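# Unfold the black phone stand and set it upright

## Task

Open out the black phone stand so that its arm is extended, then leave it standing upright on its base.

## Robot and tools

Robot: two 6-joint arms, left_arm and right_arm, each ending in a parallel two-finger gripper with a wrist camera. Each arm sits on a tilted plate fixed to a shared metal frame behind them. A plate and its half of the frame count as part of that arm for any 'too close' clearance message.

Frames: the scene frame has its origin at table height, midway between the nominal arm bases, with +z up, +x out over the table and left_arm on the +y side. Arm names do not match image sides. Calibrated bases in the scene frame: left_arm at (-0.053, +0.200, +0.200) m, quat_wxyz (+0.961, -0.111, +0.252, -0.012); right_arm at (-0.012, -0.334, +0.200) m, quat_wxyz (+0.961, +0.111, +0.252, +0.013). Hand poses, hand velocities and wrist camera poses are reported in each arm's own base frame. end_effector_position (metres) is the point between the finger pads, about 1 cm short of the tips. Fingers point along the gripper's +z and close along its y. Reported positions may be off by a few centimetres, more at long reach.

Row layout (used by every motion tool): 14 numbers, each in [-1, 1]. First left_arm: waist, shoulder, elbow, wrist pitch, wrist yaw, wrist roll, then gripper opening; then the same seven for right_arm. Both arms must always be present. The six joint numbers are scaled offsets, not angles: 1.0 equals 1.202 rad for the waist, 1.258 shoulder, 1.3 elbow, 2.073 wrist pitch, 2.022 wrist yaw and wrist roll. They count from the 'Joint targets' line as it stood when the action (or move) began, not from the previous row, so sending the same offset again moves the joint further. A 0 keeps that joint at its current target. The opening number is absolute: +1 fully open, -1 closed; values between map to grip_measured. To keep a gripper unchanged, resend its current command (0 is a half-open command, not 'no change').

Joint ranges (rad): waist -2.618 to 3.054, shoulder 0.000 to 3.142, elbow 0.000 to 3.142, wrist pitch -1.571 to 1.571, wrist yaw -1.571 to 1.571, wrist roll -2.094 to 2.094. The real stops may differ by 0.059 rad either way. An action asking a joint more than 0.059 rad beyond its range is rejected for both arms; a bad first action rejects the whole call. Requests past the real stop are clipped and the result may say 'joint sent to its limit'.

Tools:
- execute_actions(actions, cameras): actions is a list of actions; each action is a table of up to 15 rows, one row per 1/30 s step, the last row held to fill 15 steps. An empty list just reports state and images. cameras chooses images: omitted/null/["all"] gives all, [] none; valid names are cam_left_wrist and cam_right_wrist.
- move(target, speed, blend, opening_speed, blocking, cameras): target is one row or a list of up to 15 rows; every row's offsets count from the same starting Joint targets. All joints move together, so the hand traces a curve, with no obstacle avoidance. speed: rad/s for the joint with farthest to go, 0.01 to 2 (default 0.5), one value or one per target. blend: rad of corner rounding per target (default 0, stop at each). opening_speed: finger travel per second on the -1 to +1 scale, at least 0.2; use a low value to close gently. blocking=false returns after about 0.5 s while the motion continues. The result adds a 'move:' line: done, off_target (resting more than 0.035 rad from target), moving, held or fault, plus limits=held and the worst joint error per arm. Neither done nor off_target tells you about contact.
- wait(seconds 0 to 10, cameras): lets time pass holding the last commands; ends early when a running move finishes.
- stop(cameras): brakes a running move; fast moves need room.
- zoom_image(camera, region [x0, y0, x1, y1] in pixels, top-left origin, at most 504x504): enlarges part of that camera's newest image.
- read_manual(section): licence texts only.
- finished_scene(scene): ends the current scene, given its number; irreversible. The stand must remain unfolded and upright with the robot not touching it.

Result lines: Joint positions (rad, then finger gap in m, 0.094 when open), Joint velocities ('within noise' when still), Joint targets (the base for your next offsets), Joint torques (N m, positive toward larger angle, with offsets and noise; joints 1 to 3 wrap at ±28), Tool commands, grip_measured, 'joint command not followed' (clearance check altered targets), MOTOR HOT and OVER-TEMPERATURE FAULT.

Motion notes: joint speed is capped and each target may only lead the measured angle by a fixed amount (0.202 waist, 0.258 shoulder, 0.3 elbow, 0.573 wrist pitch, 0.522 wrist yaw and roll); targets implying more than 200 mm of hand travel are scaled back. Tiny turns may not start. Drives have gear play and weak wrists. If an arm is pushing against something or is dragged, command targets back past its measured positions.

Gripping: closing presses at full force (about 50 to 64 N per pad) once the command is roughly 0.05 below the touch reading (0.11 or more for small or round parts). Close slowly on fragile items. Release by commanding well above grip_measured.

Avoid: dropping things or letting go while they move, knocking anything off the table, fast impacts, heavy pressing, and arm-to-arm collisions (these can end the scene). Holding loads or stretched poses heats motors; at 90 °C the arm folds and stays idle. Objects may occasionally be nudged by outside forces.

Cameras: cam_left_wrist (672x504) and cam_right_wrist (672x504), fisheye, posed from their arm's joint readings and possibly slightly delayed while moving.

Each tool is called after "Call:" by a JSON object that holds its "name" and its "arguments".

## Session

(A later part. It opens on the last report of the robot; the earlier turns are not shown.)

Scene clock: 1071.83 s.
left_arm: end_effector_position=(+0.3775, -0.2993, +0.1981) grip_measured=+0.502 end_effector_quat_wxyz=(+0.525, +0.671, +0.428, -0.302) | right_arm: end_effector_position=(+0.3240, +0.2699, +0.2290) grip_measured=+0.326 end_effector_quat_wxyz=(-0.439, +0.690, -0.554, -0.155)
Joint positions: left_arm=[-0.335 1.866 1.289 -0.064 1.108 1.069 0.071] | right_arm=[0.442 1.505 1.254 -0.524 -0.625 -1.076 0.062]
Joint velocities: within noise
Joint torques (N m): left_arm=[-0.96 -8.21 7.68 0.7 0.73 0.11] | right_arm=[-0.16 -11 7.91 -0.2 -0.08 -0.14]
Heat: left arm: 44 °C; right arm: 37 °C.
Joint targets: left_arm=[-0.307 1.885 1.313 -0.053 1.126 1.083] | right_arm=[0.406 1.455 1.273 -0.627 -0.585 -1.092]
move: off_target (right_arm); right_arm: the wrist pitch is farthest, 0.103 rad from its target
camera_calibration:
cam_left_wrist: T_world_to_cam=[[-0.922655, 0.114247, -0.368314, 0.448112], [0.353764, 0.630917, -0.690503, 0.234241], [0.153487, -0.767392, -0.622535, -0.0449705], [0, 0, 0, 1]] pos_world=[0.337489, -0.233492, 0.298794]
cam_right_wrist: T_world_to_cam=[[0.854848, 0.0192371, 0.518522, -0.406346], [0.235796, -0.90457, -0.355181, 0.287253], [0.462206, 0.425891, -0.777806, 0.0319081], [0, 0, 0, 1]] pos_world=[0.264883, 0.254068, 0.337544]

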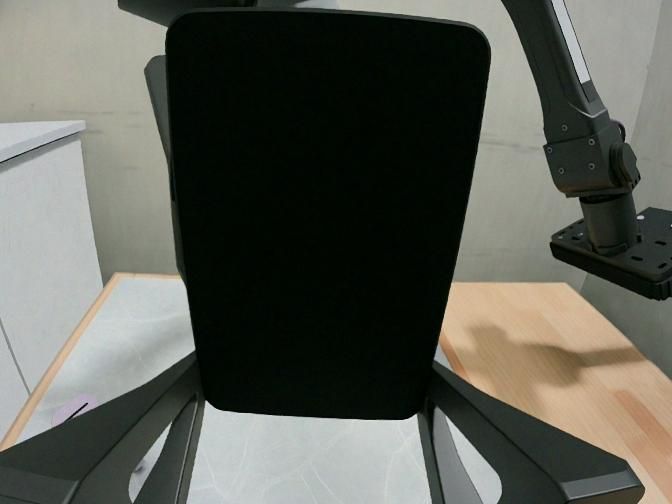

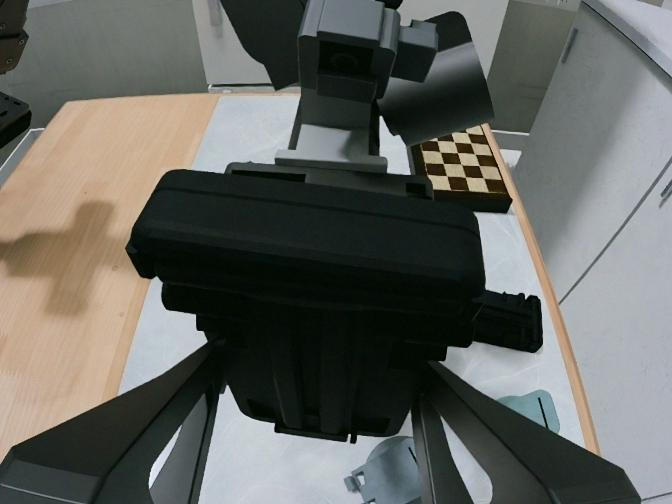

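Call:
{"name": "zoom_image", "arguments": {"camera": "cam_right_wrist", "region": [120, 220, 320, 350]}}

Call:
{"name": "zoom_image", "arguments": {"camera": "cam_right_wrist", "region": [200, 320, 440, 460]}}

Call:
{"name": "zoom_image", "arguments": {"camera": "cam_right_wrist", "region": [310, 230, 500, 370]}}

Scaled by 2.520 from the camera's 672x504 image, which has a finer 960x720 frame.

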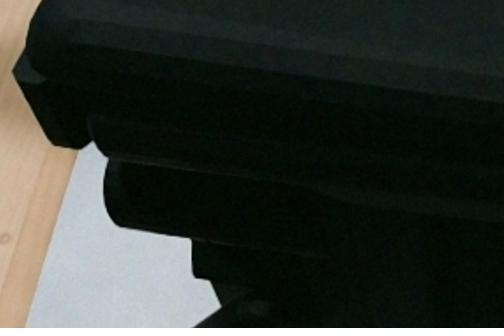

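Scaled by 2.100 from the camera's 672x504 image, which has a finer 960x720 frame.

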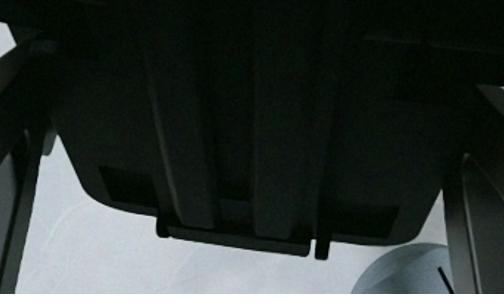

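Scaled by 2.653 from the camera's 672x504 image, which has a finer 960x720 frame.

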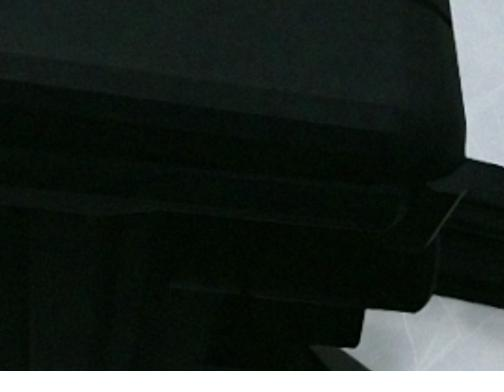

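Call:
{"name": "move", "arguments": {"target": [[0,0,0,0,0,0,0.3,0.045,0.0397,-0.0146,0.06,-0.03,0.01,0.15],[0,0,0,0,0,0,0.3,0.045,0.0397,-0.0146,0.06,-0.03,0.01,1]], "speed": 0.15, "opening_speed": 0.8}}

Scene clock: 1106.37 s.
left_arm: end_effector_position=(+0.3896, -0.2861, +0.2029) grip_measured=+0.502 end_effector_quat_wxyz=(+0.537, +0.665, +0.432, -0.289) | right_arm: end_effector_position=(+0.3252, +0.2745, +0.2335) grip_measured=+0.998 end_effector_quat_wxyz=(-0.449, +0.690, -0.547, -0.154)
Joint positions: left_arm=[-0.298 1.866 1.297 -0.052 1.114 1.072 0.071] | right_arm=[0.45 1.505 1.254 -0.496 -0.628 -1.07 0.094]
Joint velocities: within noise
Joint torques (N m): left_arm=[-4.07 -8.35 6.95 0.6 0.66 0.07] | right_arm=[3.33 -7.19 6.28 0.68 -0.71 0.01]
Heat: left arm: 44 °C; right arm: 38 °C.
Joint targets: left_arm=[-0.307 1.885 1.313 -0.053 1.126 1.083] | right_arm=[0.460 1.505 1.254 -0.502 -0.646 -1.072]
move: done
camera_calibration:
cam_left_wrist: T_world_to_cam=[[-0.917842, 0.0820811, -0.388366, 0.452581], [0.348434, 0.635292, -0.689201, 0.228024], [0.190156, -0.767898, -0.611698, -0.0503715], [0, 0, 0, 1]] pos_world=[0.345525, -0.22069, 0.302109]
cam_right_wrist: T_world_to_cam=[[0.844617, 0.0165567, 0.535114, -0.409614], [0.24853, -0.897422, -0.364509, 0.288767], [0.474188, 0.440863, -0.762093, 0.0212442], [0, 0, 0, 1]] pos_world=[0.264126, 0.256562, 0.340638]

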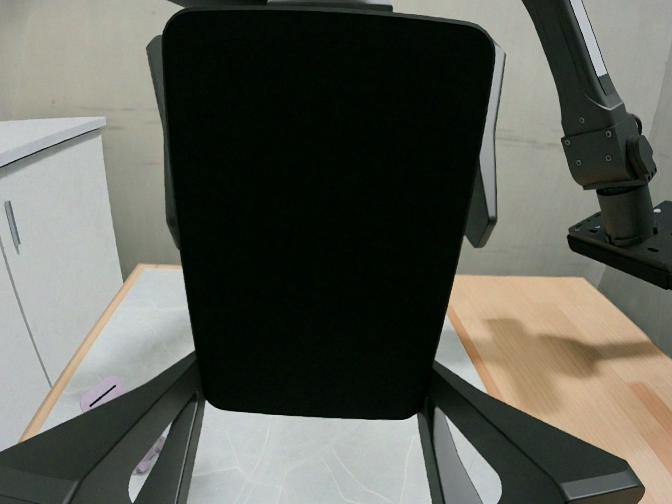

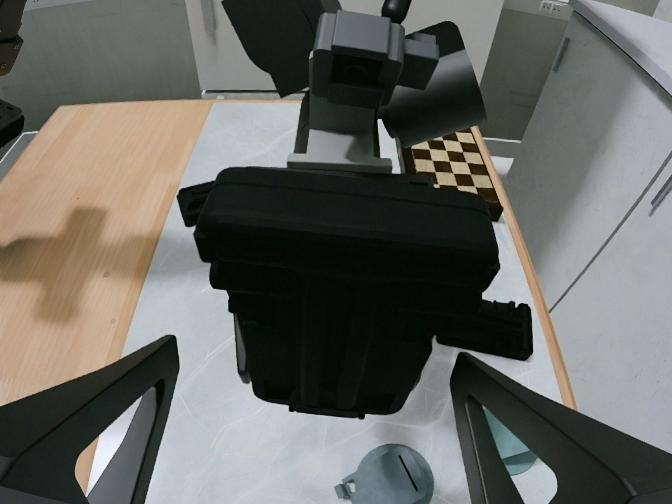

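Call:
{"name": "zoom_image", "arguments": {"camera": "cam_right_wrist", "region": [180, 160, 510, 300]}}

Call:
{"name": "zoom_image", "arguments": {"camera": "cam_right_wrist", "region": [220, 290, 460, 430]}}

Scaled by 1.527 from the camera's 672x504 image, which has a finer 960x720 frame.

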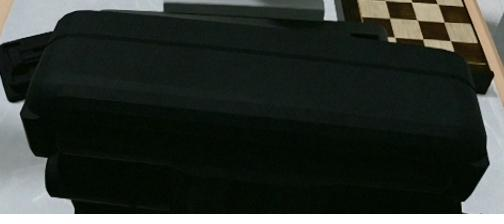

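Scaled by 2.100 from the camera's 672x504 image, which has a finer 960x720 frame.

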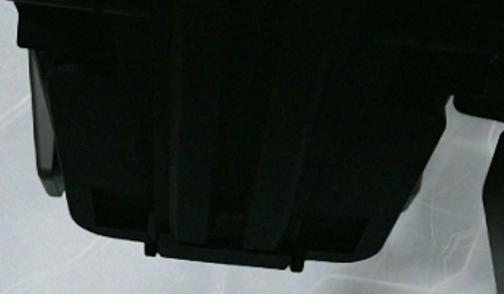

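Call:
{"name": "move", "arguments": {"target": [[0,0,0,0,0,0,0.3,-0.1408,-0.1153,0.1005,-0.1897,-0.0078,-0.0623,1],[0,0,0,0,0,0,0.3,-0.2426,0.139,-0.154,0.2043,-0.2965,-0.0114,0.0]], "speed": 0.5}}

Call:
{"name": "zoom_image", "arguments": {"camera": "cam_right_wrist", "region": [200, 80, 460, 340]}}

Scene clock: 1145.40 s.
left_arm: end_effector_position=(+0.3896, -0.2861, +0.2029) grip_measured=+0.502 end_effector_quat_wxyz=(+0.537, +0.665, +0.432, -0.289) | right_arm: end_effector_position=(+0.3467, +0.2309, +0.2073) grip_measured=+0.002 end_effector_quat_wxyz=(-0.542, +0.637, -0.454, -0.307)
Joint positions: left_arm=[-0.298 1.866 1.297 -0.052 1.114 1.072 0.071] | right_arm=[0.172 1.662 1.061 -0.099 -1.216 -1.105 0.047]
Joint velocities: within noise
Joint torques (N m): left_arm=[-4.05 -8.34 6.95 0.6 0.66 0.06] | right_arm=[1.98 -6.67 4.37 0.79 -0.93 0.06]
Heat: left arm: 44 °C; right arm: 36 °C.
Joint targets: left_arm=[-0.307 1.885 1.313 -0.053 1.126 1.083] | right_arm=[0.168 1.680 1.053 -0.079 -1.246 -1.095]
move: done
camera_calibration:
cam_left_wrist: T_world_to_cam=[[-0.917842, 0.0820811, -0.388366, 0.452581], [0.348434, 0.635292, -0.689201, 0.228024], [0.190156, -0.767898, -0.611698, -0.0503715], [0, 0, 0, 1]] pos_world=[0.345525, -0.22069, 0.302109]
cam_right_wrist: T_world_to_cam=[[0.867534, -0.023059, 0.496842, -0.40386], [0.367226, -0.644024, -0.671102, 0.198709], [0.335454, 0.764657, -0.550245, -0.0602804], [0, 0, 0, 1]] pos_world=[0.297612, 0.164755, 0.300839]

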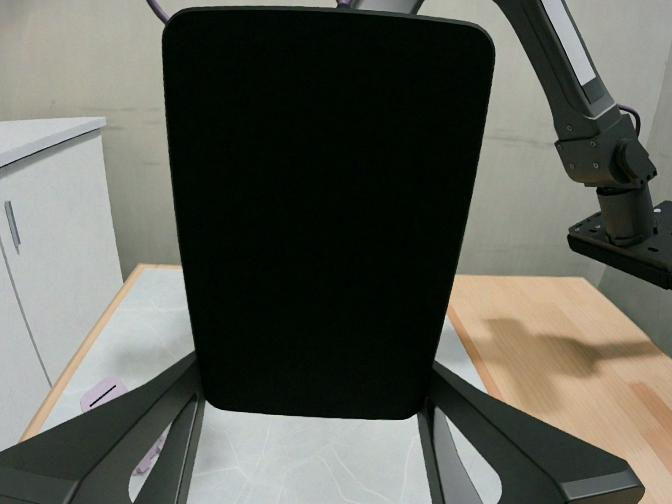

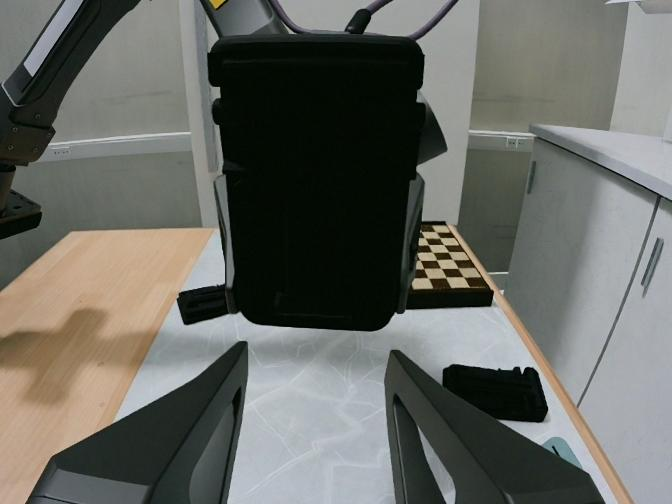

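Scaled by 1.938 from the camera's 672x504 image, which has a finer 960x720 frame.

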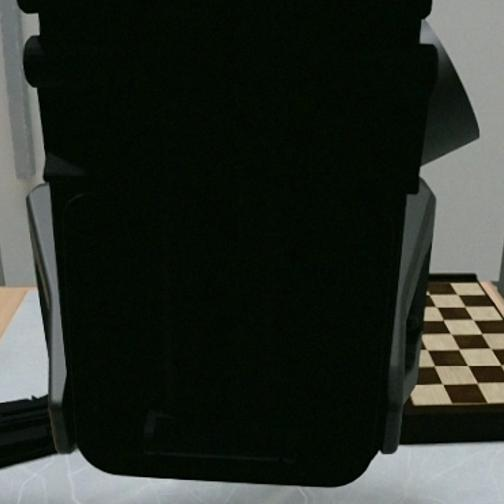

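Call:
{"name": "move", "arguments": {"target": [0,0,0,0,0,0,0.3,0.0905,0.0394,-0.0131,0.1074,0.0443,0.0823,0.0], "speed": 0.2, "cameras": ["cam_right_wrist"]}}

Call:
{"name": "zoom_image", "arguments": {"camera": "cam_right_wrist", "region": [200, 180, 460, 440]}}

Scene clock: 1157.97 s.
left_arm: end_effector_position=(+0.3896, -0.2861, +0.2029) grip_measured=+0.502 end_effector_quat_wxyz=(+0.537, +0.665, +0.432, -0.289) | right_arm: end_effector_position=(+0.3520, +0.2630, +0.2051) grip_measured=+0.002 end_effector_quat_wxyz=(-0.548, +0.633, -0.448, -0.312)
Joint positions: left_arm=[-0.298 1.866 1.297 -0.052 1.114 1.072 0.071] | right_arm=[0.258 1.706 1.047 0.12 -1.161 -0.939 0.047]
Joint velocities: within noise
Joint torques (N m): left_arm=[-4.05 -8.35 6.95 0.6 0.66 0.07] | right_arm=[4.21 -6.43 4.14 1.01 -0.49 0.04]
Heat: left arm: 44 °C; right arm: 36 °C.
Joint targets: left_arm=[-0.307 1.885 1.313 -0.053 1.126 1.083] | right_arm=[0.277 1.729 1.036 0.144 -1.156 -0.928]
move: done
camera_calibration:
cam_right_wrist: T_world_to_cam=[[0.866089, -0.0282494, 0.499092, -0.405149], [0.372691, -0.628899, -0.682339, 0.212281], [0.333154, 0.776973, -0.534154, -0.09355], [0, 0, 0, 1]] pos_world=[0.302946, 0.194744, 0.297084]
Images, in order (width x height): cam_right_wrist 672x504.

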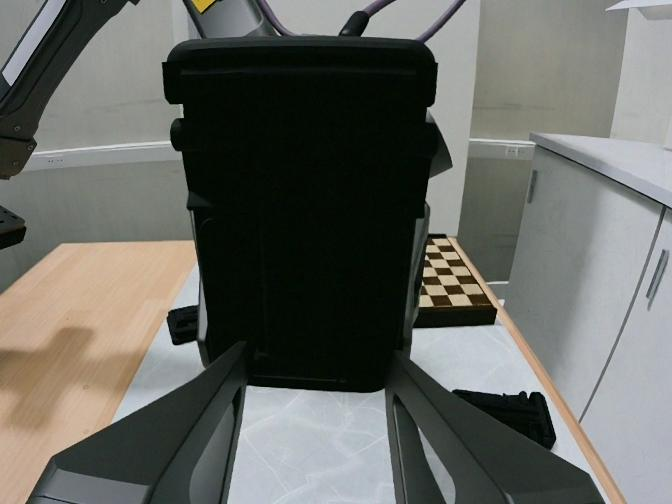

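Scaled by 1.938 from the camera's 672x504 image, which has a finer 960x720 frame.

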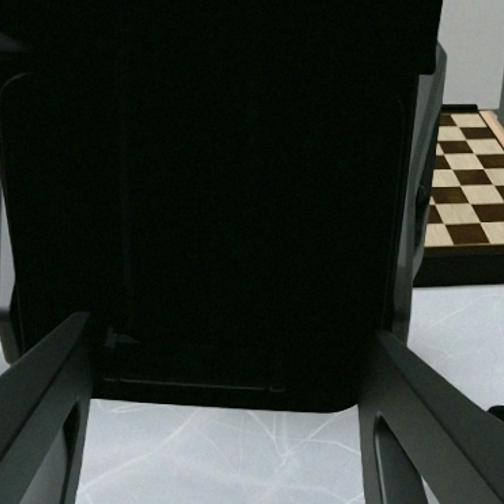

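Call:
{"name": "move", "arguments": {"target": [0,0,0,0,0,0,0.3,0.0246,0.0033,-0.019,0.0337,0.0121,0.0203,0.0], "speed": 0.1, "cameras": ["cam_right_wrist"]}}

Call:
{"name": "zoom_image", "arguments": {"camera": "cam_right_wrist", "region": [200, 220, 440, 440]}}

Scene clock: 1169.53 s.
left_arm: end_effector_position=(+0.3923, -0.2830, +0.2026) grip_measured=+0.502 end_effector_quat_wxyz=(+0.538, +0.663, +0.435, -0.286) | right_arm: end_effector_position=(+0.3555, +0.2660, +0.2040) grip_measured=+0.002 end_effector_quat_wxyz=(-0.557, +0.629, -0.451, -0.300)
Joint positions: left_arm=[-0.291 1.866 1.297 -0.052 1.111 1.072 0.071] | right_arm=[0.269 1.706 1.024 0.197 -1.128 -0.899 0.047]
Joint velocities: within noise
Joint torques (N m): left_arm=[-4.63 -8.36 6.95 0.6 0.69 0.07] | right_arm=[5.68 -6.09 3.97 1.01 -0.57 0.07]
Heat: left arm: 44 °C; right arm: 37 °C.
Joint targets: left_arm=[-0.307 1.885 1.313 -0.053 1.126 1.083] | right_arm=[0.306 1.733 1.012 0.214 -1.132 -0.887]
move: off_target (right_arm); right_arm: the waist is farthest, 0.038 rad from its target
camera_calibration:
cam_right_wrist: T_world_to_cam=[[0.856396, -0.0517523, 0.51372, -0.400837], [0.368264, -0.636157, -0.678001, 0.214766], [0.361895, 0.769822, -0.525744, -0.107703], [0, 0, 0, 1]] pos_world=[0.303161, 0.198793, 0.294905]
Images, in order (width x height): cam_right_wrist 672x504.

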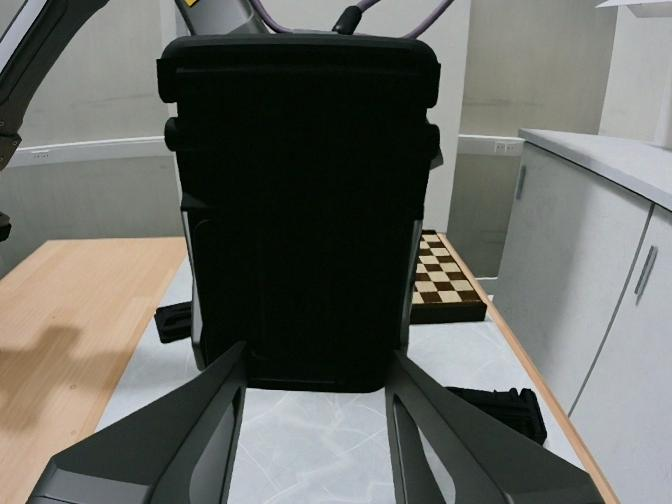

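Scaled by 2.100 from the camera's 672x504 image, which has a finer 960x720 frame.

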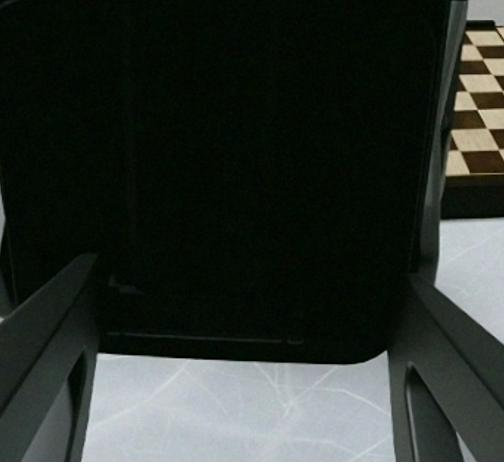

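Call:
{"name": "move", "arguments": {"target": [0,0,0,0,0,0,0.3,-0.0172,-0.0262,-0.0312,-0.008,-0.0088,-0.0109,0.0], "speed": 0.15, "cameras": ["cam_right_wrist"]}}

Call:
{"name": "zoom_image", "arguments": {"camera": "cam_right_wrist", "region": [200, 220, 440, 440]}}

Scene clock: 1184.33 s.
left_arm: end_effector_position=(+0.3932, -0.2828, +0.2021) grip_measured=+0.502 end_effector_quat_wxyz=(+0.538, +0.663, +0.437, -0.283) | right_arm: end_effector_position=(+0.3493, +0.2649, +0.1916) grip_measured=+0.002 end_effector_quat_wxyz=(-0.550, +0.630, -0.457, -0.304)
Joint positions: left_arm=[-0.291 1.866 1.297 -0.052 1.105 1.072 0.071] | right_arm=[0.27 1.706 0.986 0.208 -1.127 -0.909 0.047]
Joint velocities: within noise
Joint torques (N m): left_arm=[-4.68 -8.35 6.95 0.6 0.77 0.06] | right_arm=[3.93 -8.27 3.51 0.74 -0.78 -0.05]
Heat: left arm: 44 °C; right arm: 37 °C.
Joint targets: left_arm=[-0.307 1.885 1.313 -0.053 1.126 1.083] | right_arm=[0.286 1.700 0.971 0.197 -1.149 -0.909]
move: done
camera_calibration:
cam_right_wrist: T_world_to_cam=[[0.86535, -0.0453138, 0.499116, -0.391294], [0.357733, -0.641635, -0.678477, 0.213151], [0.350995, 0.76567, -0.539029, -0.10359], [0, 0, 0, 1]] pos_world=[0.298715, 0.19835, 0.284081]
Images, in order (width x height): cam_right_wrist 672x504.

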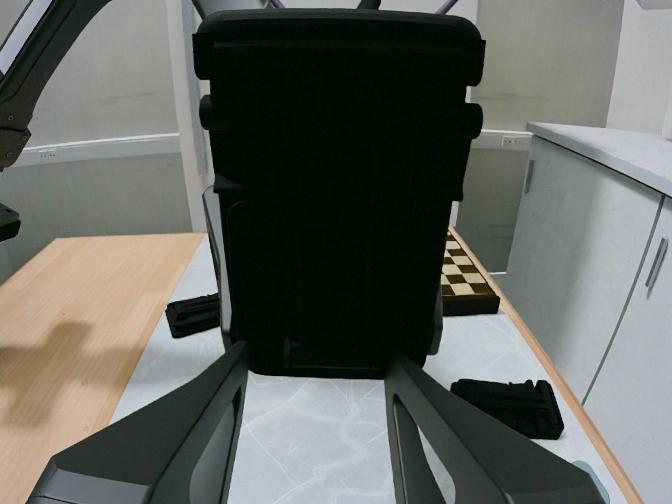

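Scaled by 2.100 from the camera's 672x504 image, which has a finer 960x720 frame.

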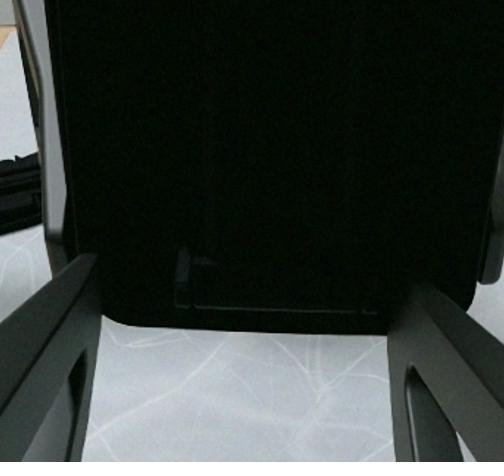

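Call:
{"name": "move", "arguments": {"target": [0,0,0,0,0,0,0.3,0,0,0,0,0,0,-0.7], "opening_speed": 0.4}}

Call:
{"name": "zoom_image", "arguments": {"camera": "cam_right_wrist", "region": [200, 220, 440, 440]}}

Scene clock: 1194.77 s.
left_arm: end_effector_position=(+0.3922, -0.2826, +0.2011) grip_measured=+0.502 end_effector_quat_wxyz=(+0.535, +0.663, +0.439, -0.286) | right_arm: end_effector_position=(+0.3506, +0.2647, +0.1917) grip_measured=-0.391 end_effector_quat_wxyz=(-0.551, +0.629, -0.459, -0.302)
Joint positions: left_arm=[-0.291 1.866 1.297 -0.061 1.107 1.072 0.071] | right_arm=[0.27 1.706 0.986 0.212 -1.121 -0.904 0.029]
Joint velocities: within noise
Joint torques (N m): left_arm=[-4.68 -8.35 6.93 0.67 0.74 0.06] | right_arm=[3.95 -8.27 3.51 0.7 -0.87 -0.06]
Heat: left arm: 44 °C; right arm: 38 °C.
Joint targets: left_arm=[-0.307 1.885 1.313 -0.053 1.126 1.083] | right_arm=[0.286 1.700 0.971 0.197 -1.149 -0.909]
move: done
camera_calibration:
cam_left_wrist: T_world_to_cam=[[-0.921798, 0.0719909, -0.380927, 0.45111], [0.334382, 0.644831, -0.6873, 0.231463], [0.196154, -0.760927, -0.618477, -0.0482859], [0, 0, 0, 1]] pos_world=[0.347906, -0.218472, 0.30106]
cam_right_wrist: T_world_to_cam=[[0.864662, -0.0502392, 0.499836, -0.391052], [0.354188, -0.644629, -0.677499, 0.214529], [0.356246, 0.762843, -0.539592, -0.104858], [0, 0, 0, 1]] pos_world=[0.2995, 0.198636, 0.284224]

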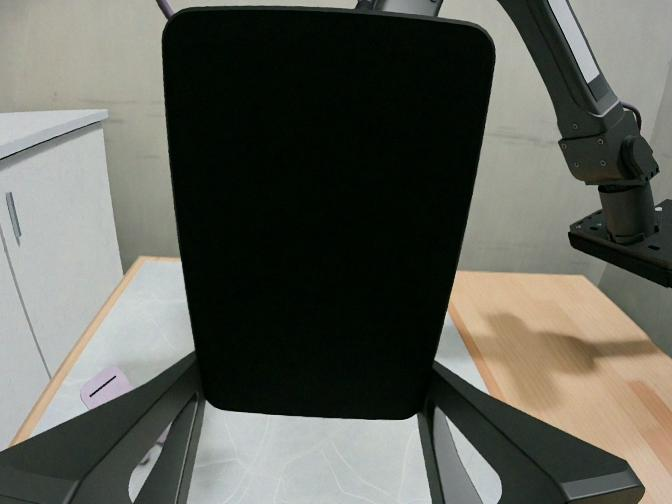

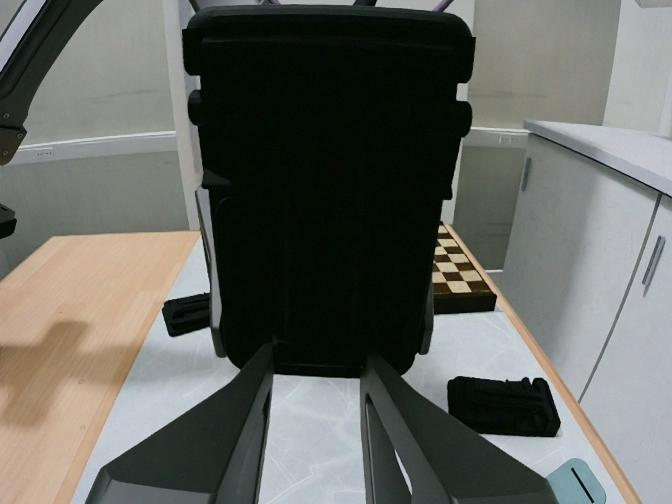

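Scaled by 2.100 from the camera's 672x504 image, which has a finer 960x720 frame.

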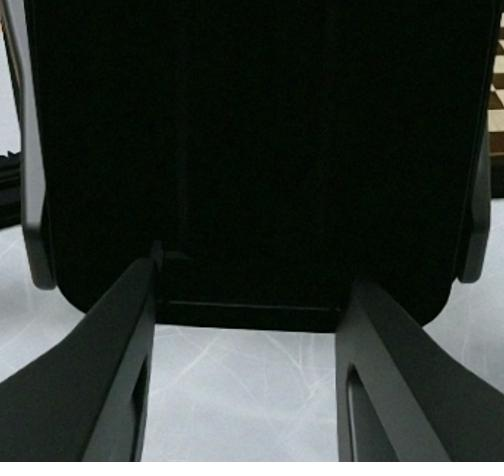

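Call:
{"name": "move", "arguments": {"target": [0,0,0,0,0,0,0.3,-0.0292,-0.1325,0.0786,-0.2536,0.1041,-0.1182,-0.8], "speed": 0.12}}

Call:
{"name": "zoom_image", "arguments": {"camera": "cam_right_wrist", "region": [160, 80, 500, 420]}}

Scene clock: 1214.80 s.
left_arm: end_effector_position=(+0.3822, -0.2974, +0.1971) grip_measured=+0.502 end_effector_quat_wxyz=(+0.527, +0.671, +0.429, -0.296) | right_arm: end_effector_position=(+0.3373, +0.2447, +0.1964) grip_measured=-0.392 end_effector_quat_wxyz=(-0.495, +0.664, -0.509, -0.234)
Joint positions: left_arm=[-0.329 1.874 1.297 -0.063 1.102 1.075 0.071] | right_arm=[0.27 1.571 1.063 -0.245 -0.947 -1.125 0.029]
Joint velocities: within noise
Joint torques (N m): left_arm=[-1.47 -8.81 6.94 0.69 0.79 0.03] | right_arm=[0.91 -10.26 6.35 -0.13 -0.5 -0.2]
Heat: left arm: 43 °C; right arm: 39 °C.
Joint targets: left_arm=[-0.307 1.885 1.313 -0.053 1.126 1.083] | right_arm=[0.251 1.534 1.073 -0.329 -0.939 -1.148]
move: off_target (right_arm); right_arm: the wrist pitch is farthest, 0.084 rad from its target
camera_calibration:
cam_left_wrist: T_world_to_cam=[[-0.920514, 0.106793, -0.375831, 0.450307], [0.353683, 0.636493, -0.685408, 0.231403], [0.166018, -0.763853, -0.623672, -0.0483922], [0, 0, 0, 1]] pos_world=[0.340705, -0.23234, 0.297664]
cam_right_wrist: T_world_to_cam=[[0.862899, -0.0121227, 0.505231, -0.392751], [0.301257, -0.790337, -0.53349, 0.234682], [0.40577, 0.612552, -0.678329, -0.0350325], [0, 0, 0, 1]] pos_world=[0.282421, 0.202176, 0.299867]

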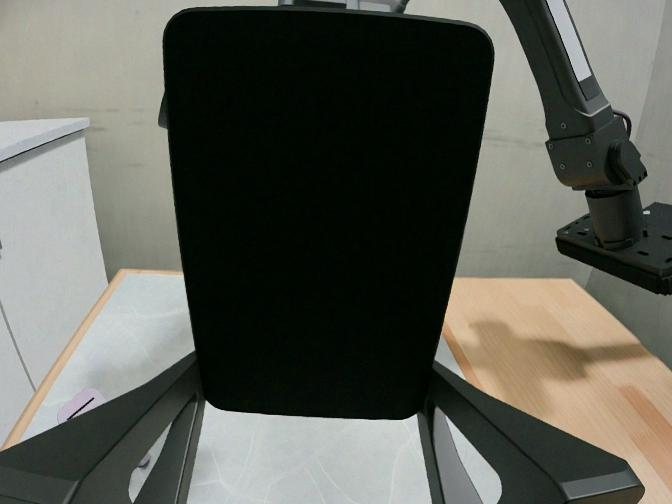

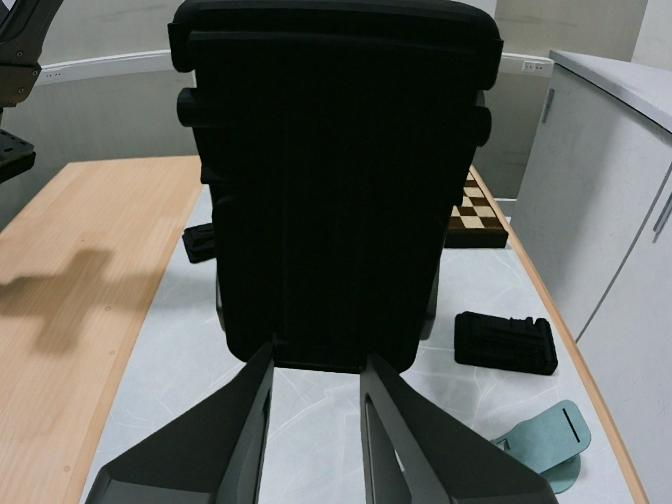

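Scaled by 1.482 from the camera's 672x504 image, which has a finer 960x720 frame.

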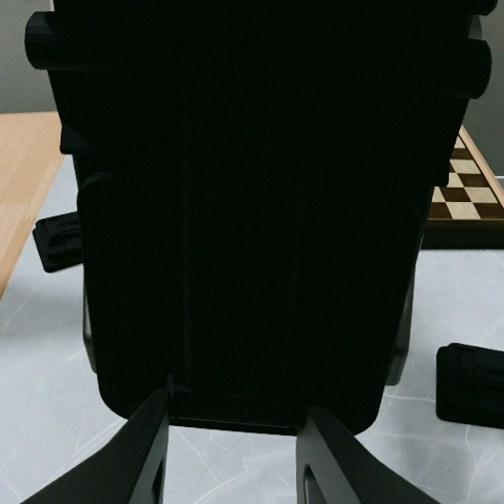

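Call:
{"name": "move", "arguments": {"target": [0.0578,-0.0277,0.0014,-0.0661,0.027,0.0534,0.25,0,0,0,0,0,0,-0.8], "speed": 0.1}}

Call:
{"name": "zoom_image", "arguments": {"camera": "cam_right_wrist", "region": [160, 80, 500, 420]}}

Scene clock: 1232.13 s.
left_arm: end_effector_position=(+0.3843, -0.2775, +0.1908) grip_measured=+0.502 end_effector_quat_wxyz=(+0.523, +0.674, +0.431, -0.294) | right_arm: end_effector_position=(+0.3382, +0.2417, +0.1904) grip_measured=-0.392 end_effector_quat_wxyz=(-0.485, +0.664, -0.521, -0.227)
Joint positions: left_arm=[-0.28 1.874 1.297 -0.146 1.134 1.163 0.071] | right_arm=[0.27 1.571 1.063 -0.269 -0.918 -1.133 0.029]
Joint velocities: within noise
Joint torques (N m): left_arm=[0.46 -11.52 6.97 0.11 1.08 0.28] | right_arm=[0.91 -10.22 6.31 0.07 -0.81 -0.13]
Heat: left arm: 42 °C; right arm: 41 °C.
Joint targets: left_arm=[-0.238 1.851 1.315 -0.190 1.181 1.191] | right_arm=[0.251 1.534 1.073 -0.329 -0.939 -1.148]
move: off_target (left_arm, right_arm); left_arm: the wrist yaw is farthest, 0.046 rad from its target; right_arm: the wrist pitch is farthest, 0.060 rad from its target
camera_calibration:
cam_left_wrist: T_world_to_cam=[[-0.920952, 0.110624, -0.373645, 0.448602], [0.352883, 0.643488, -0.679262, 0.214721], [0.165293, -0.757421, -0.631658, -0.0338434], [0, 0, 0, 1]] pos_world=[0.342963, -0.21343, 0.292092]
cam_right_wrist: T_world_to_cam=[[0.868394, -0.0137855, 0.495684, -0.390104], [0.280979, -0.809973, -0.514777, 0.23691], [0.408587, 0.586306, -0.699502, -0.0281984], [0, 0, 0, 1]] pos_world=[0.283718, 0.203045, 0.295599]

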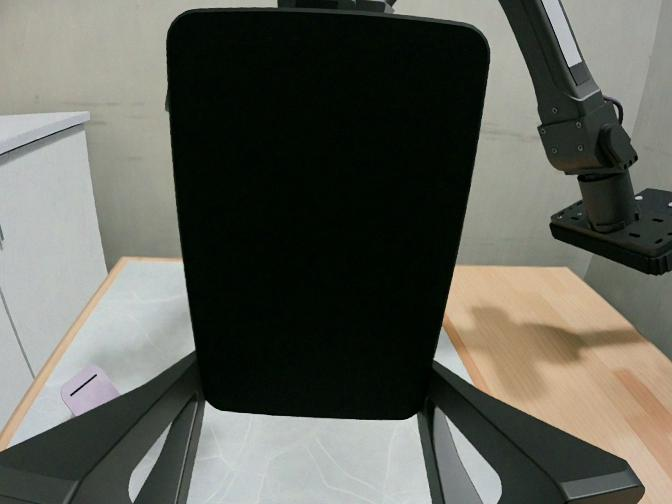

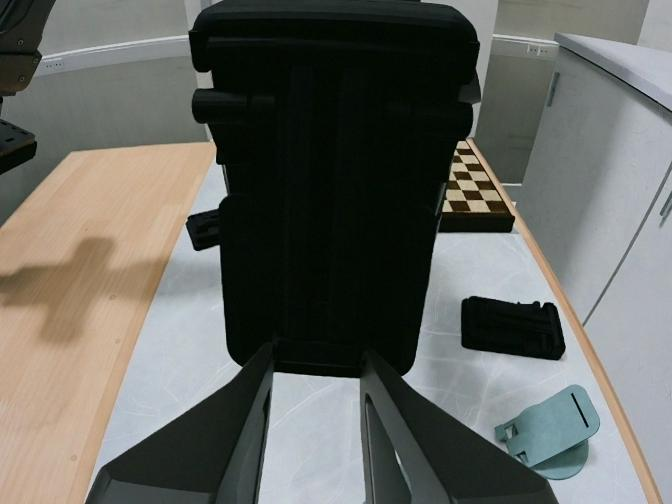

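Scaled by 1.482 from the camera's 672x504 image, which has a finer 960x720 frame.

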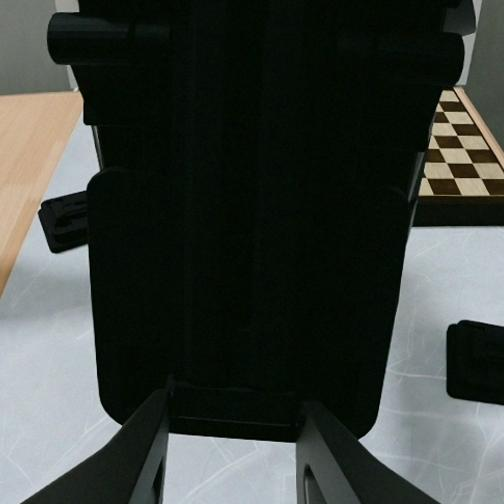

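Call:
{"name": "move", "arguments": {"target": [[0,0,0,0,0,0,0.25,0.0568,-0.0742,0.0875,-0.1308,0.1463,-0.0107,-0.8],[0,0,0,0,0,0,0.25,0.161,-0.0961,0.2108,-0.2448,0.3081,0.0127,-0.8]], "speed": 0.12, "blend": 0.05}}

Call:
{"name": "zoom_image", "arguments": {"camera": "cam_right_wrist", "region": [160, 60, 500, 400]}}

Scene clock: 1264.00 s.
left_arm: end_effector_position=(+0.3805, -0.2770, +0.1954) grip_measured=+0.502 end_effector_quat_wxyz=(+0.525, +0.672, +0.422, -0.308) | right_arm: end_effector_position=(+0.3225, +0.2296, +0.2129) grip_measured=-0.392 end_effector_quat_wxyz=(-0.356, +0.694, -0.623, -0.064)
Joint positions: left_arm=[-0.275 1.874 1.301 -0.155 1.171 1.167 0.071] | right_arm=[0.453 1.475 1.31 -0.749 -0.369 -1.099 0.029]
Joint velocities: within noise
Joint torques (N m): left_arm=[0.16 -11.52 6.6 0.19 0.66 0.21] | right_arm=[1.81 -11.55 9.62 -0.21 0.11 -0.23]
Heat: left arm: 43 °C; right arm: 42 °C.
Joint targets: left_arm=[-0.238 1.851 1.315 -0.190 1.181 1.191] | right_arm=[0.444 1.413 1.347 -0.836 -0.316 -1.123]
move: off_target (left_arm, right_arm); left_arm: the waist is farthest, 0.037 rad from its target; right_arm: the wrist pitch is farthest, 0.087 rad from its target
camera_calibration:
cam_left_wrist: T_world_to_cam=[[-0.920592, 0.124712, -0.370079, 0.449813], [0.363567, 0.619678, -0.69557, 0.211423], [0.142584, -0.774885, -0.615811, -0.0292769], [0, 0, 0, 1]] pos_world=[0.341402, -0.209797, 0.295497]
cam_right_wrist: T_world_to_cam=[[0.870852, 0.0159554, 0.491286, -0.394516], [0.0918843, -0.98714, -0.130815, 0.262971], [0.48288, 0.159062, -0.861119, 0.109626], [0, 0, 0, 1]] pos_world=[0.266466, 0.248447, 0.322621]

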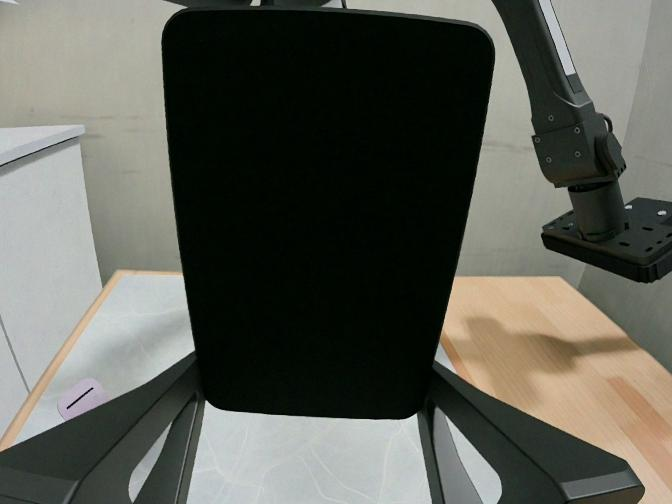

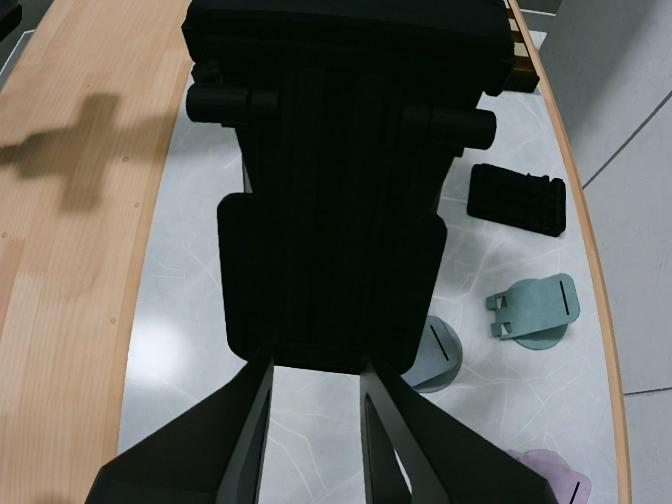

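Scaled by 1.482 from the camera's 672x504 image, which has a finer 960x720 frame.

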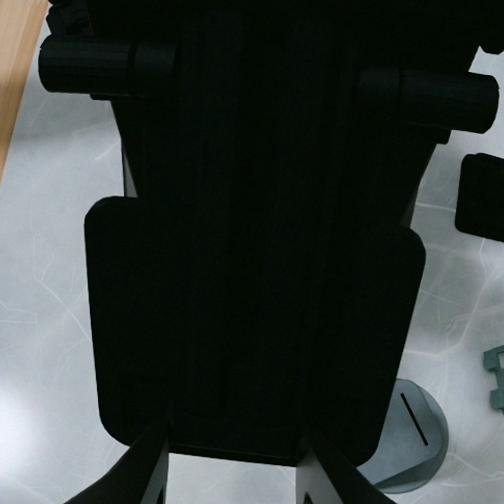

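Call:
{"name": "move", "arguments": {"target": [0,0,0,0,0,0,0.25,0.2071,0.0936,0.2599,-0.1746,0.2243,0.0819,-0.8], "speed": 0.12}}

Call:
{"name": "zoom_image", "arguments": {"camera": "cam_right_wrist", "region": [160, 0, 500, 340]}}

Scene clock: 1288.93 s.
left_arm: end_effector_position=(+0.3753, -0.2793, +0.2114) grip_measured=+0.502 end_effector_quat_wxyz=(+0.540, +0.672, +0.391, -0.323) | right_arm: end_effector_position=(+0.3032, +0.2324, +0.2496) grip_measured=-0.392 end_effector_quat_wxyz=(-0.262, +0.687, -0.675, +0.066)
Joint positions: left_arm=[-0.274 1.869 1.317 -0.138 1.237 1.167 0.071] | right_arm=[0.685 1.55 1.63 -1.108 0.071 -0.924 0.029]
Joint velocities: within noise
Joint torques (N m): left_arm=[0.02 -11.18 5.23 0.06 0.01 0.21] | right_arm=[3.52 -7.95 11.19 -0.23 0.46 -0.32]
Heat: left arm: 43 °C; right arm: 42 °C.
Joint targets: left_arm=[-0.238 1.851 1.315 -0.190 1.181 1.191] | right_arm=[0.693 1.531 1.685 -1.198 0.138 -0.957]
move: off_target (left_arm, right_arm); left_arm: the wrist yaw is farthest, 0.056 rad from its target; right_arm: the wrist pitch is farthest, 0.090 rad from its target
camera_calibration:
cam_left_wrist: T_world_to_cam=[[-0.904791, 0.149296, -0.398828, 0.458233], [0.409125, 0.564665, -0.716778, 0.197856], [0.118192, -0.811705, -0.571984, -0.0307769], [0, 0, 0, 1]] pos_world=[0.337295, -0.205117, 0.306971]
cam_right_wrist: T_world_to_cam=[[0.860781, 0.0232432, 0.508444, -0.398741], [-0.0698637, -0.984105, 0.163265, 0.247311], [0.504157, -0.176057, -0.845476, 0.217592], [0, 0, 0, 1]] pos_world=[0.250806, 0.290957, 0.346329]

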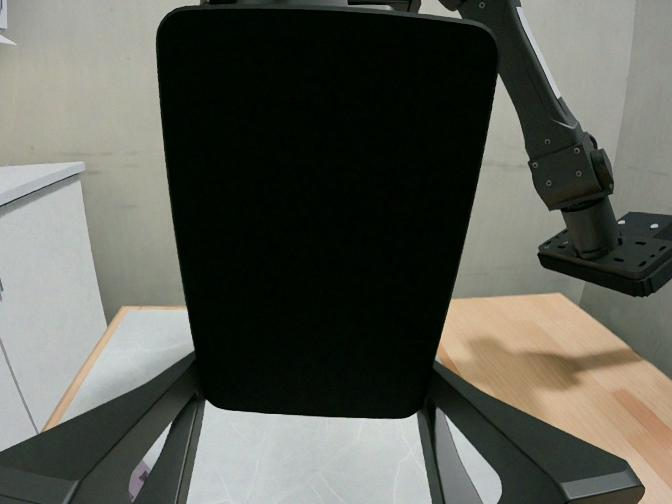

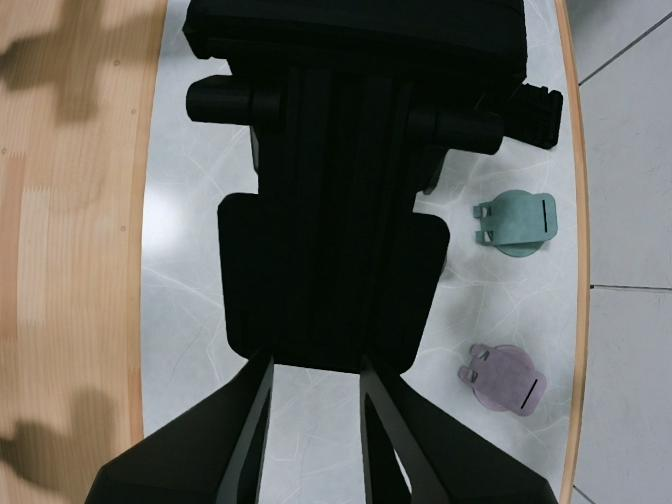

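Scaled by 1.482 from the camera's 672x504 image, which has a finer 960x720 frame.

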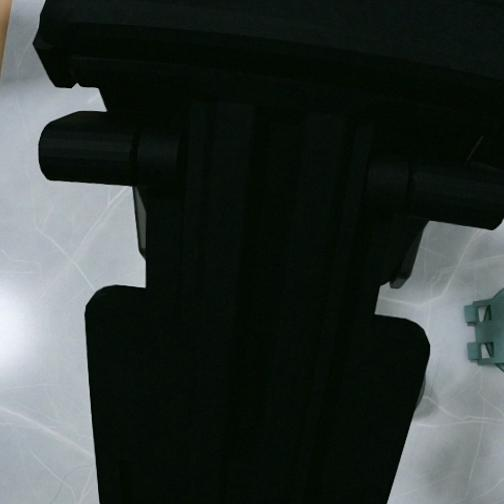

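Call:
{"name": "move", "arguments": {"target": [0,0,0,0,0,0,0.25,0.1062,0.0904,0.2231,-0.1216,0.0644,0.0578,-0.8], "speed": 0.12}}

Call:
{"name": "zoom_image", "arguments": {"camera": "cam_right_wrist", "region": [160, 0, 500, 340]}}

Scene clock: 1327.90 s.
left_arm: end_effector_position=(+0.3715, -0.2787, +0.2263) grip_measured=+0.502 end_effector_quat_wxyz=(+0.549, +0.671, +0.375, -0.328) | right_arm: end_effector_position=(+0.2887, +0.2411, +0.2776) grip_measured=-0.392 end_effector_quat_wxyz=(-0.217, +0.680, -0.691, +0.111)
Joint positions: left_arm=[-0.271 1.851 1.327 -0.136 1.269 1.16 0.071] | right_arm=[0.8 1.671 1.912 -1.371 0.226 -0.806 0.029]
Joint velocities: within noise
Joint torques (N m): left_arm=[-0.17 -9.8 4.45 0.07 -0.36 0.3] | right_arm=[5.03 -8.5 11.48 -0.2 0.25 -0.33]
Heat: left arm: 43 °C; right arm: 39 °C.
Joint targets: left_arm=[-0.238 1.851 1.315 -0.190 1.181 1.191] | right_arm=[0.821 1.644 1.975 -1.450 0.268 -0.840]
move: off_target (left_arm, right_arm); left_arm: the wrist yaw is farthest, 0.088 rad from its target; right_arm: the wrist pitch is farthest, 0.079 rad from its target
camera_calibration:
cam_left_wrist: T_world_to_cam=[[-0.894858, 0.156592, -0.417982, 0.4633], [0.432432, 0.53619, -0.724916, 0.194966], [0.110601, -0.829445, -0.547529, -0.0290248], [0, 0, 0, 1]] pos_world=[0.333488, -0.201162, 0.319093]
cam_right_wrist: T_world_to_cam=[[0.865732, 0.028819, 0.499677, -0.400966], [-0.127856, -0.952484, 0.276455, 0.227973], [0.483901, -0.303223, -0.820911, 0.279765], [0, 0, 0, 1]] pos_world=[0.240898, 0.313527, 0.366991]

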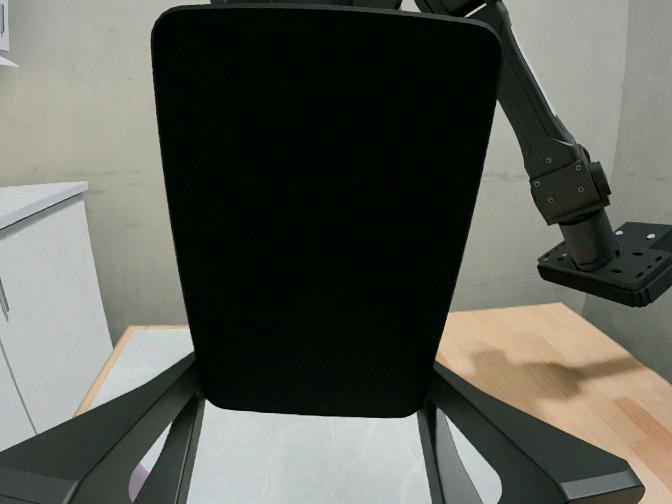

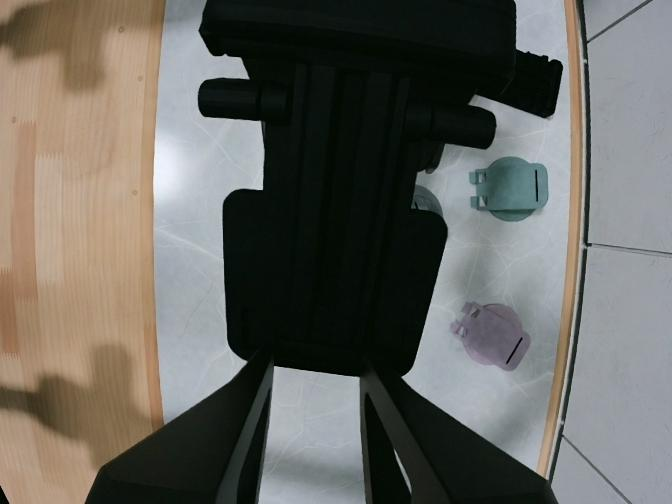

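Scaled by 1.482 from the camera's 672x504 image, which has a finer 960x720 frame.

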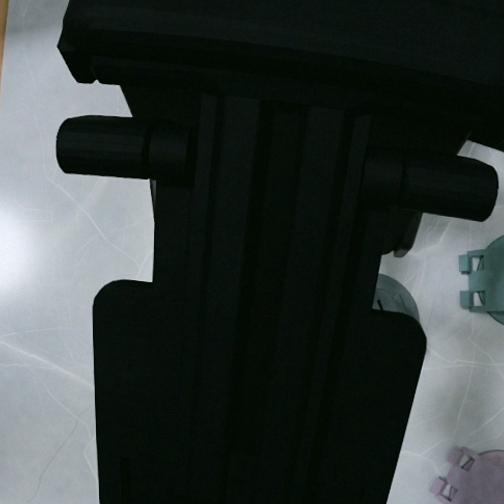

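Call:
{"name": "move", "arguments": {"target": [0.0241,0.075,0.0108,0.0155,0.01,0.0262,0.25,0,0,0,0,0,0,-0.8], "speed": 0.1}}

Scene clock: 1347.90 s.
left_arm: end_effector_position=(+0.3785, -0.2740, +0.2200) grip_measured=+0.502 end_effector_quat_wxyz=(+0.555, +0.670, +0.365, -0.331) | right_arm: end_effector_position=(+0.2910, +0.2412, +0.2775) grip_measured=-0.393 end_effector_quat_wxyz=(-0.217, +0.679, -0.691, +0.117)
Joint positions: left_arm=[-0.252 1.888 1.34 -0.121 1.301 1.186 0.071] | right_arm=[0.801 1.677 1.917 -1.369 0.238 -0.806 0.028]
Joint velocities: within noise
Joint torques (N m): left_arm=[0.47 -5.75 4.45 0.19 -0.51 0.62] | right_arm=[4.9 -9.09 11.08 -0.21 0.12 -0.33]
Heat: left arm: 44 °C; right arm: 38 °C.
Joint targets: left_arm=[-0.209 1.945 1.329 -0.158 1.201 1.244] | right_arm=[0.821 1.644 1.975 -1.450 0.268 -0.840]
move: off_target (left_arm, right_arm); left_arm: the wrist yaw is farthest, 0.100 rad from its target; right_arm: the wrist pitch is farthest, 0.081 rad from its target
camera_calibration:
cam_left_wrist: T_world_to_cam=[[-0.888101, 0.159315, -0.431156, 0.467344], [0.446949, 0.518279, -0.729125, 0.175385], [0.107298, -0.840241, -0.53149, -0.0345636], [0, 0, 0, 1]] pos_world=[0.340369, -0.194395, 0.311005]
cam_right_wrist: T_world_to_cam=[[0.861836, 0.0295005, 0.506328, -0.403769], [-0.133611, -0.949838, 0.282765, 0.22765], [0.489271, -0.311348, -0.814663, 0.27732], [0, 0, 0, 1]] pos_world=[0.242715, 0.314485, 0.365991]

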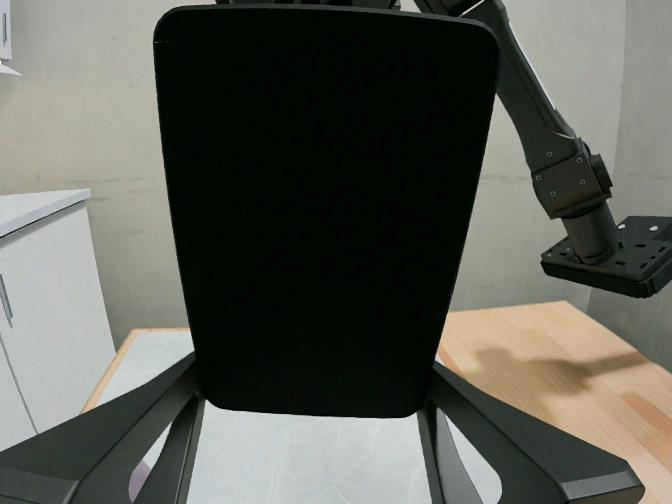

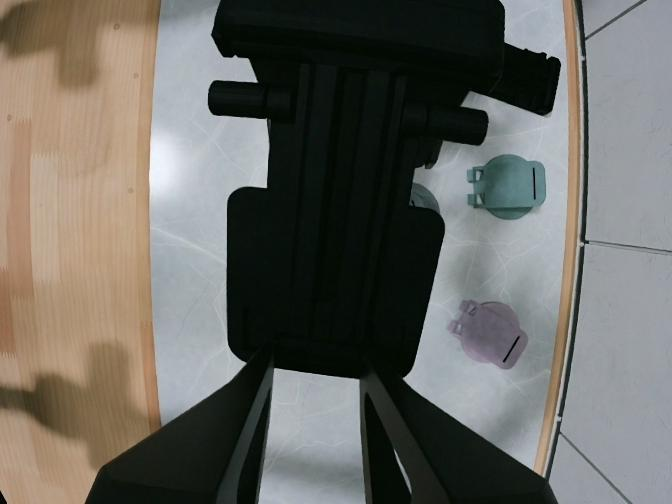

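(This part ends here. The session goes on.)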